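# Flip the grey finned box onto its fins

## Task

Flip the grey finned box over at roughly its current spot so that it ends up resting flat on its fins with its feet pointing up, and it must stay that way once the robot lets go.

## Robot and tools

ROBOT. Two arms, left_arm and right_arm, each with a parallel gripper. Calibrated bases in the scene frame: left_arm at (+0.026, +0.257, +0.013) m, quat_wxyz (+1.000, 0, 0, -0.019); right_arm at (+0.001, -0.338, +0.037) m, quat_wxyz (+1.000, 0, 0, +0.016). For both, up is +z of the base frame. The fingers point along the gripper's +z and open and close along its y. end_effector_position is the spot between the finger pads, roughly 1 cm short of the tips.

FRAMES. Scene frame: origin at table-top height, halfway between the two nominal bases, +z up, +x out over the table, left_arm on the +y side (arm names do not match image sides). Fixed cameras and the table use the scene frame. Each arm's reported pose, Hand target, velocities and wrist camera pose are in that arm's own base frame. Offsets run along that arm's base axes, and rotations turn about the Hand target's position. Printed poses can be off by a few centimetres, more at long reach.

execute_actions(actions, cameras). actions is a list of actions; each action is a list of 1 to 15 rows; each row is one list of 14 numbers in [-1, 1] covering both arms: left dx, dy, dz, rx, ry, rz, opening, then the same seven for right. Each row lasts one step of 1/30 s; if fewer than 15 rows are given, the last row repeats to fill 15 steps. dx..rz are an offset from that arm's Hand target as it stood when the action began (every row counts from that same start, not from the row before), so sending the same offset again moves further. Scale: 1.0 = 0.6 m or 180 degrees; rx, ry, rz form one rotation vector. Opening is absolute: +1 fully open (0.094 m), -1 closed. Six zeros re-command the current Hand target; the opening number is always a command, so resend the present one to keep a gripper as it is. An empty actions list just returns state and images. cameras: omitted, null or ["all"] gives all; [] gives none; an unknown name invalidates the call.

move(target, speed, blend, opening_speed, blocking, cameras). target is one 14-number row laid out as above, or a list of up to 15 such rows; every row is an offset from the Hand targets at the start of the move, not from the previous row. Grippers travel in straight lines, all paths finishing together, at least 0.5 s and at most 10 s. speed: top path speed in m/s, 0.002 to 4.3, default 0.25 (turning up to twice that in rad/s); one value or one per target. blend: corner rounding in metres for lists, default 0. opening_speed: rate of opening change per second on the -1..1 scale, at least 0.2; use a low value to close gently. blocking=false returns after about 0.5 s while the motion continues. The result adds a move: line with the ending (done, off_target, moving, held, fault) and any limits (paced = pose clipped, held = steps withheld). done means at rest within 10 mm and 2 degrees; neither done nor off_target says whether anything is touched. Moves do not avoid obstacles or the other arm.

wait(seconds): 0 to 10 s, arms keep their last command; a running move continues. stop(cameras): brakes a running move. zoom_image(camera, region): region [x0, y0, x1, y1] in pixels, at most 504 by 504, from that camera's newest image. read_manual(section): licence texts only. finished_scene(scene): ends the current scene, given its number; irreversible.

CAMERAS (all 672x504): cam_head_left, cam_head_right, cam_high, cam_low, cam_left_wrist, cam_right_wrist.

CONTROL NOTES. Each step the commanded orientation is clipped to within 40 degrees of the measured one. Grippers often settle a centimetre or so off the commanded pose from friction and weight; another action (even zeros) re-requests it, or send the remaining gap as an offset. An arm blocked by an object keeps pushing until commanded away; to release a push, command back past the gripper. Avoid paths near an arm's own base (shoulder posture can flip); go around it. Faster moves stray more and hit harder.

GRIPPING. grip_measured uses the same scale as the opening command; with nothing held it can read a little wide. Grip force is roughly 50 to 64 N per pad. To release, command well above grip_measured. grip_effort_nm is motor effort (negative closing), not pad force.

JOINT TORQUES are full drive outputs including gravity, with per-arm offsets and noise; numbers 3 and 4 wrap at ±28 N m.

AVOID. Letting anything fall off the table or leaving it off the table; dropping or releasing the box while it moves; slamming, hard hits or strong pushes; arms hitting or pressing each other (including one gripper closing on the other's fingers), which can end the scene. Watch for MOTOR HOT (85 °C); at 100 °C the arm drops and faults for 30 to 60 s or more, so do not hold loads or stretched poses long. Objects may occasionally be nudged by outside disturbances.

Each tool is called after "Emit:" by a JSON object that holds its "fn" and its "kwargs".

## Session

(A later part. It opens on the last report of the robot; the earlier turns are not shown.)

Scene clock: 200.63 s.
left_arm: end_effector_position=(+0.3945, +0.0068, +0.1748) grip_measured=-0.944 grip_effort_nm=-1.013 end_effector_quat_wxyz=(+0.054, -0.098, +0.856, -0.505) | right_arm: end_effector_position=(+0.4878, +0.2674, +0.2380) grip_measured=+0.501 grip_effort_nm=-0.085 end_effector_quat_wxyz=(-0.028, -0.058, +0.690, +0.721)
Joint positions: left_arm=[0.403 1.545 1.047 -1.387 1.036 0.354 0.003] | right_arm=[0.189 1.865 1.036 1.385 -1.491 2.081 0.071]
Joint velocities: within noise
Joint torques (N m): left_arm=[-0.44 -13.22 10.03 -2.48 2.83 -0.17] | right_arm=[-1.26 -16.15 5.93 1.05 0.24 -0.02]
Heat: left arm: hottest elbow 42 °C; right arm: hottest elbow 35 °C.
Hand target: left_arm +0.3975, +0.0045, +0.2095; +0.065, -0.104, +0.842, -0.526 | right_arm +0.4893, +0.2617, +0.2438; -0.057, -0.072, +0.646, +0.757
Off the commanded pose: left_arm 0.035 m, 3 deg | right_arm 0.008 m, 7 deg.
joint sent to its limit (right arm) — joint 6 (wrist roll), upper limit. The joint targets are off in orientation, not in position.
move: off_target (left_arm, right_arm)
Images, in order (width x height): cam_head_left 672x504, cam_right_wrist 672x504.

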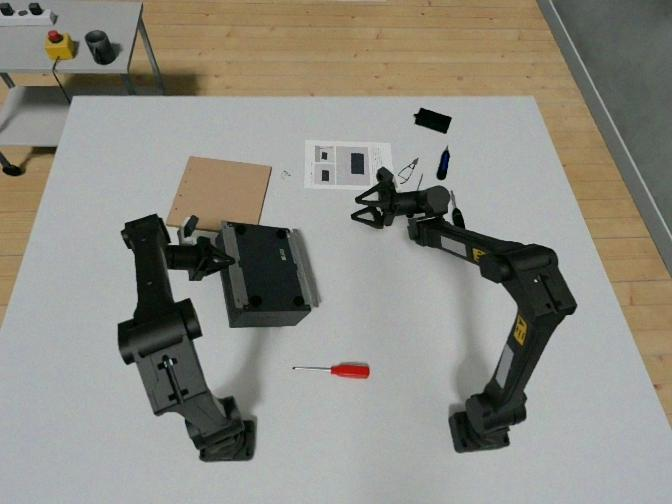

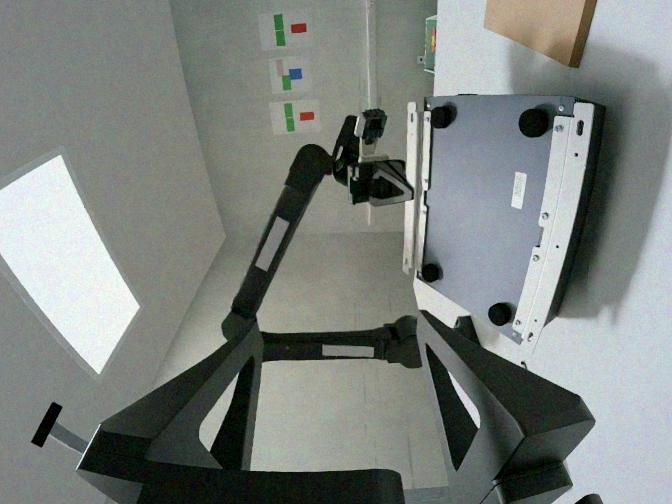

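Emit:
{"fn": "move", "kwargs": {"target": [[-0.0145,0.058,-0.07,-0.05,-0.012,0,-1,0,0.0,0,0,0,0,0.5],[-0.026,0.105,-0.155,-0.097,-0.024,0,-1,0,-0.1,0,0,0,0,0.5],[-0.026,0.108,-0.235,-0.097,-0.024,0,-1,0,-0.15,0,0,0,0,0.5]], "speed": 0.05, "cameras": ["cam_head_left","cam_right_wrist"]}}

Emit:
{"fn": "move", "kwargs": {"target": [[0.0,-0.02,-0.01,0,0,0,-1,0,-0.05,0,0,0,0,0.5],[0.05,-0.335,-0.01,0,0,0,-1,0,-0.1,0,0,0,0,0.5]], "speed": 0.08, "cameras": ["cam_head_left","cam_right_wrist"]}}

Scene clock: 219.10 s.
left_arm: end_effector_position=(+0.3733, +0.0689, +0.0854) grip_measured=-0.944 grip_effort_nm=-1.013 end_effector_quat_wxyz=(+0.097, -0.103, +0.767, -0.625) | right_arm: end_effector_position=(+0.4885, +0.1787, +0.2383) grip_measured=+0.501 grip_effort_nm=-0.090 end_effector_quat_wxyz=(-0.003, -0.012, +0.708, +0.706)
Joint positions: left_arm=[0.617 1.947 1.048 -1.683 1.186 1.066 0.003] | right_arm=[0.015 1.792 0.958 1.357 -1.578 2.081 0.071]
Joint velocities: within noise
Joint torques (N m): left_arm=[-1.73 -7.77 6.53 -0.66 0.78 0.03] | right_arm=[-1.61 -14.62 5.85 1.05 0.2 -0.24]
Heat: left arm: hottest elbow 43 °C; right arm: hottest elbow 35 °C.
Hand target: left_arm +0.3819, +0.0694, +0.0684; +0.080, -0.093, +0.749, -0.651 | right_arm +0.4893, +0.1716, +0.2438; -0.057, -0.072, +0.647, +0.757
Off the commanded pose: left_arm 0.019 m, 4 deg | right_arm 0.009 m, 13 deg.
joint read past its limit (left arm) — joint 4 (wrist pitch), lower limit.
joint sent to its limit (left arm) — joint 4 (wrist pitch), lower limit. The joint targets are off in orientation, not in position.
joint sent to its limit (right arm) — joint 5 (wrist yaw), lower limit. The joint targets are off in orientation, not in position.
move: off_target (left_arm, right_arm)
Images, in order (width x height): cam_head_left 672x504, cam_right_wrist 672x504.

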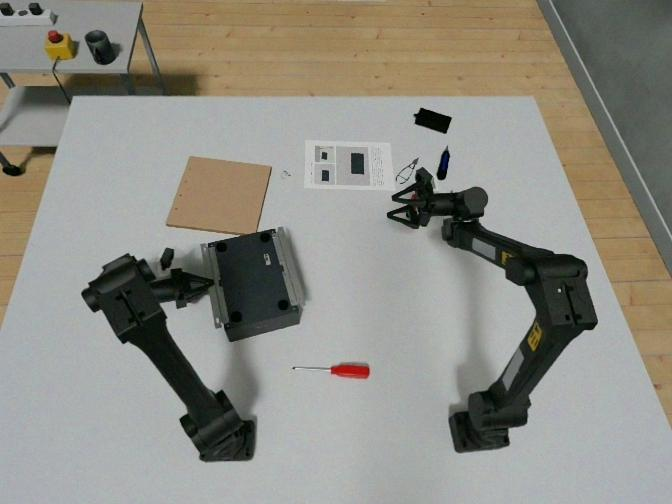

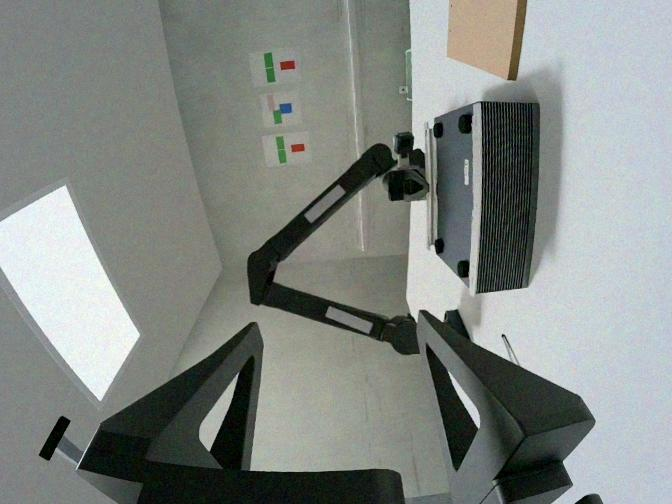

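Scene clock: 224.27 s.
left_arm: end_effector_position=(+0.4267, -0.1014, +0.0831) grip_measured=-0.944 grip_effort_nm=-1.013 end_effector_quat_wxyz=(+0.065, -0.046, +0.725, -0.684) | right_arm: end_effector_position=(+0.4893, +0.1192, +0.2383) grip_measured=+0.501 grip_effort_nm=-0.085 end_effector_quat_wxyz=(+0.035, +0.038, +0.707, +0.705)
Joint positions: left_arm=[0.17 1.859 0.918 -0.823 1.513 0.225 0.003] | right_arm=[-0.108 1.755 0.904 1.357 -1.578 2.081 0.071]
Joint velocities: within noise
Joint torques (N m): left_arm=[-6.24 -10.4 3.66 0.9 -0.83 -0.2] | right_arm=[-1.55 -13.98 5.76 1.02 0.18 -0.21]
Heat: left arm: hottest elbow 43 °C; right arm: hottest elbow 35 °C.
Hand target: left_arm +0.4119, -0.1316, +0.0625; +0.080, -0.093, +0.749, -0.651 | right_arm +0.4893, +0.1117, +0.2437; -0.057, -0.072, +0.646, +0.757
Off the commanded pose: left_arm 0.040 m, 7 deg | right_arm 0.009 m, 19 deg.
joint sent to its limit (right arm) — joint 5 (wrist yaw), lower limit. The joint targets are off in orientation, not in position.
move: off_target (left_arm, right_arm)
Images, in order (width x height): cam_head_left 672x504, cam_right_wrist 672x504.

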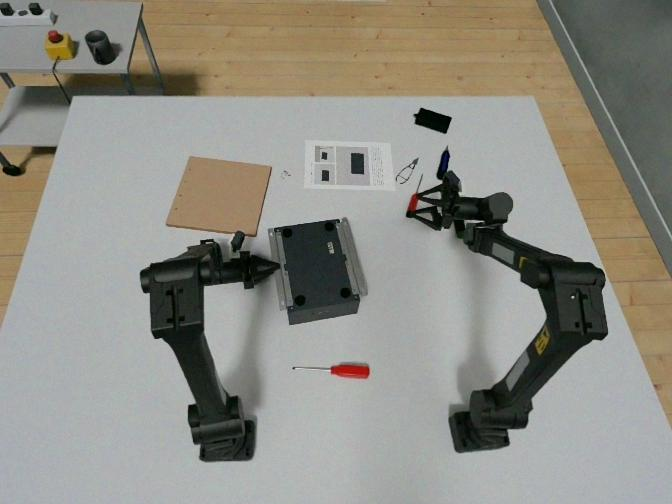

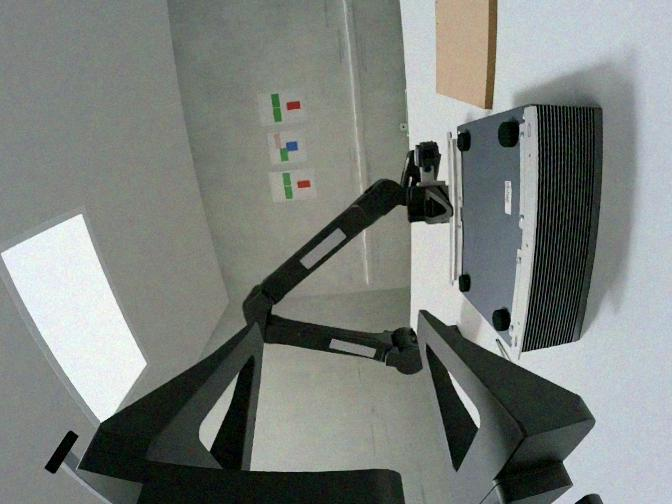

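Emit:
{"fn": "move", "kwargs": {"target": [[0.01,0.04,0.03,0,0,0,-0.2,0,0,0,0,0,0,0.5],[-0.01,0.2,0.08,0,0,0,-0.2,0,0,0,0,0,0,0.5]], "speed": 0.1, "opening_speed": 0.6, "cameras": ["cam_high","cam_head_left","cam_low"]}}

Scene clock: 232.50 s.
left_arm: end_effector_position=(+0.3984, -0.0168, +0.1136) grip_measured=-0.203 grip_effort_nm=0.168 end_effector_quat_wxyz=(+0.079, -0.093, +0.749, -0.651) | right_arm: end_effector_position=(+0.4893, +0.1192, +0.2385) grip_measured=+0.501 grip_effort_nm=-0.085 end_effector_quat_wxyz=(+0.035, +0.037, +0.707, +0.705)
Joint positions: left_arm=[0.395 1.844 0.989 -1.526 1.366 0.818 0.037] | right_arm=[-0.108 1.754 0.904 1.357 -1.578 2.081 0.071]
Joint velocities: within noise
Joint torques (N m): left_arm=[-0.32 -9.93 7.15 -0.92 0.41 0] | right_arm=[-1.44 -13.74 5.63 1.06 0.17 -0.19]
Heat: left arm: hottest elbow 42 °C; right arm: hottest elbow 36 °C.
Hand target: left_arm +0.4060, -0.0116, +0.1104; +0.080, -0.092, +0.749, -0.651 | right_arm +0.4892, +0.1117, +0.2438; -0.057, -0.072, +0.646, +0.757
Off the commanded pose: left_arm 0.010 m, 0 deg | right_arm 0.009 m, 19 deg.
joint sent to its limit (right arm) — joint 5 (wrist yaw), lower limit. The joint targets are off in orientation, not in position.
move: off_target (right_arm)
Images, in order (width x height): cam_head_left 672x504, cam_high 672x504, cam_low 672x504.

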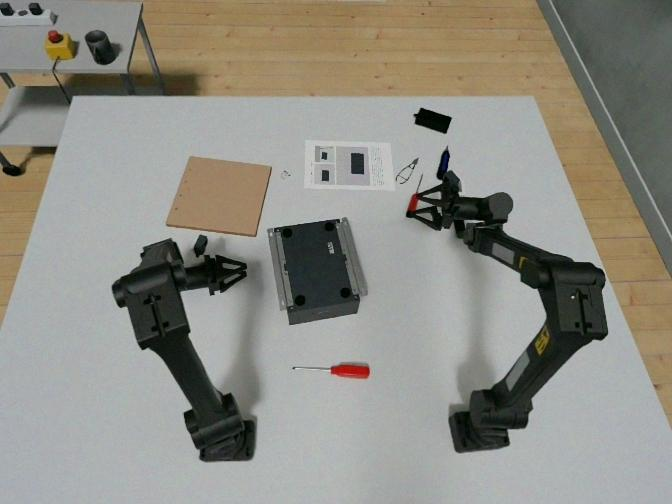

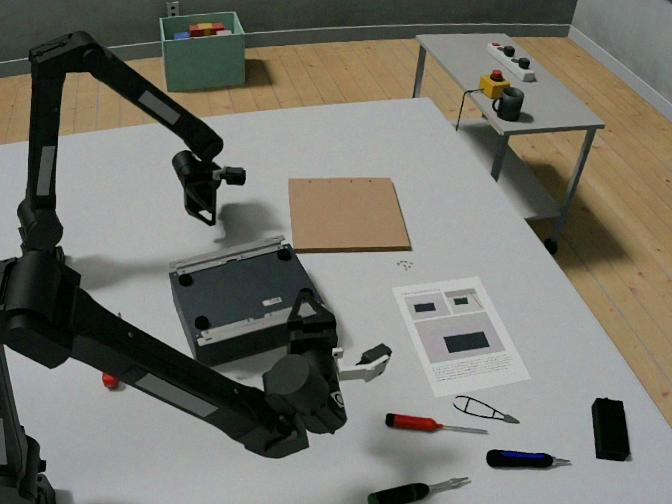

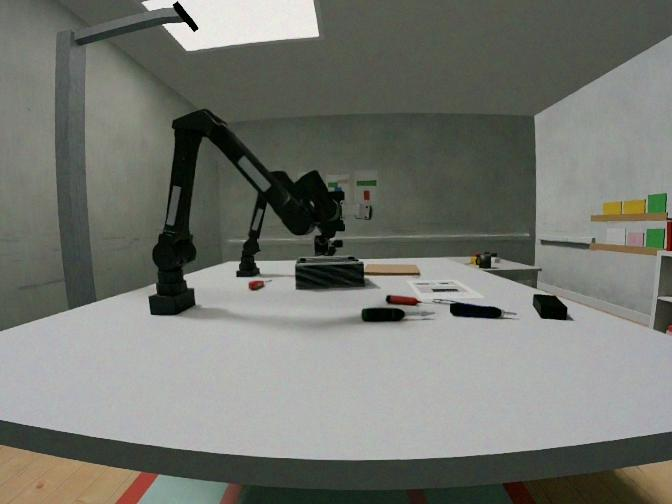

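Emit:
{"fn": "finished_scene", "kwargs": {"scene": 2}}

The scene is finished: the task was done.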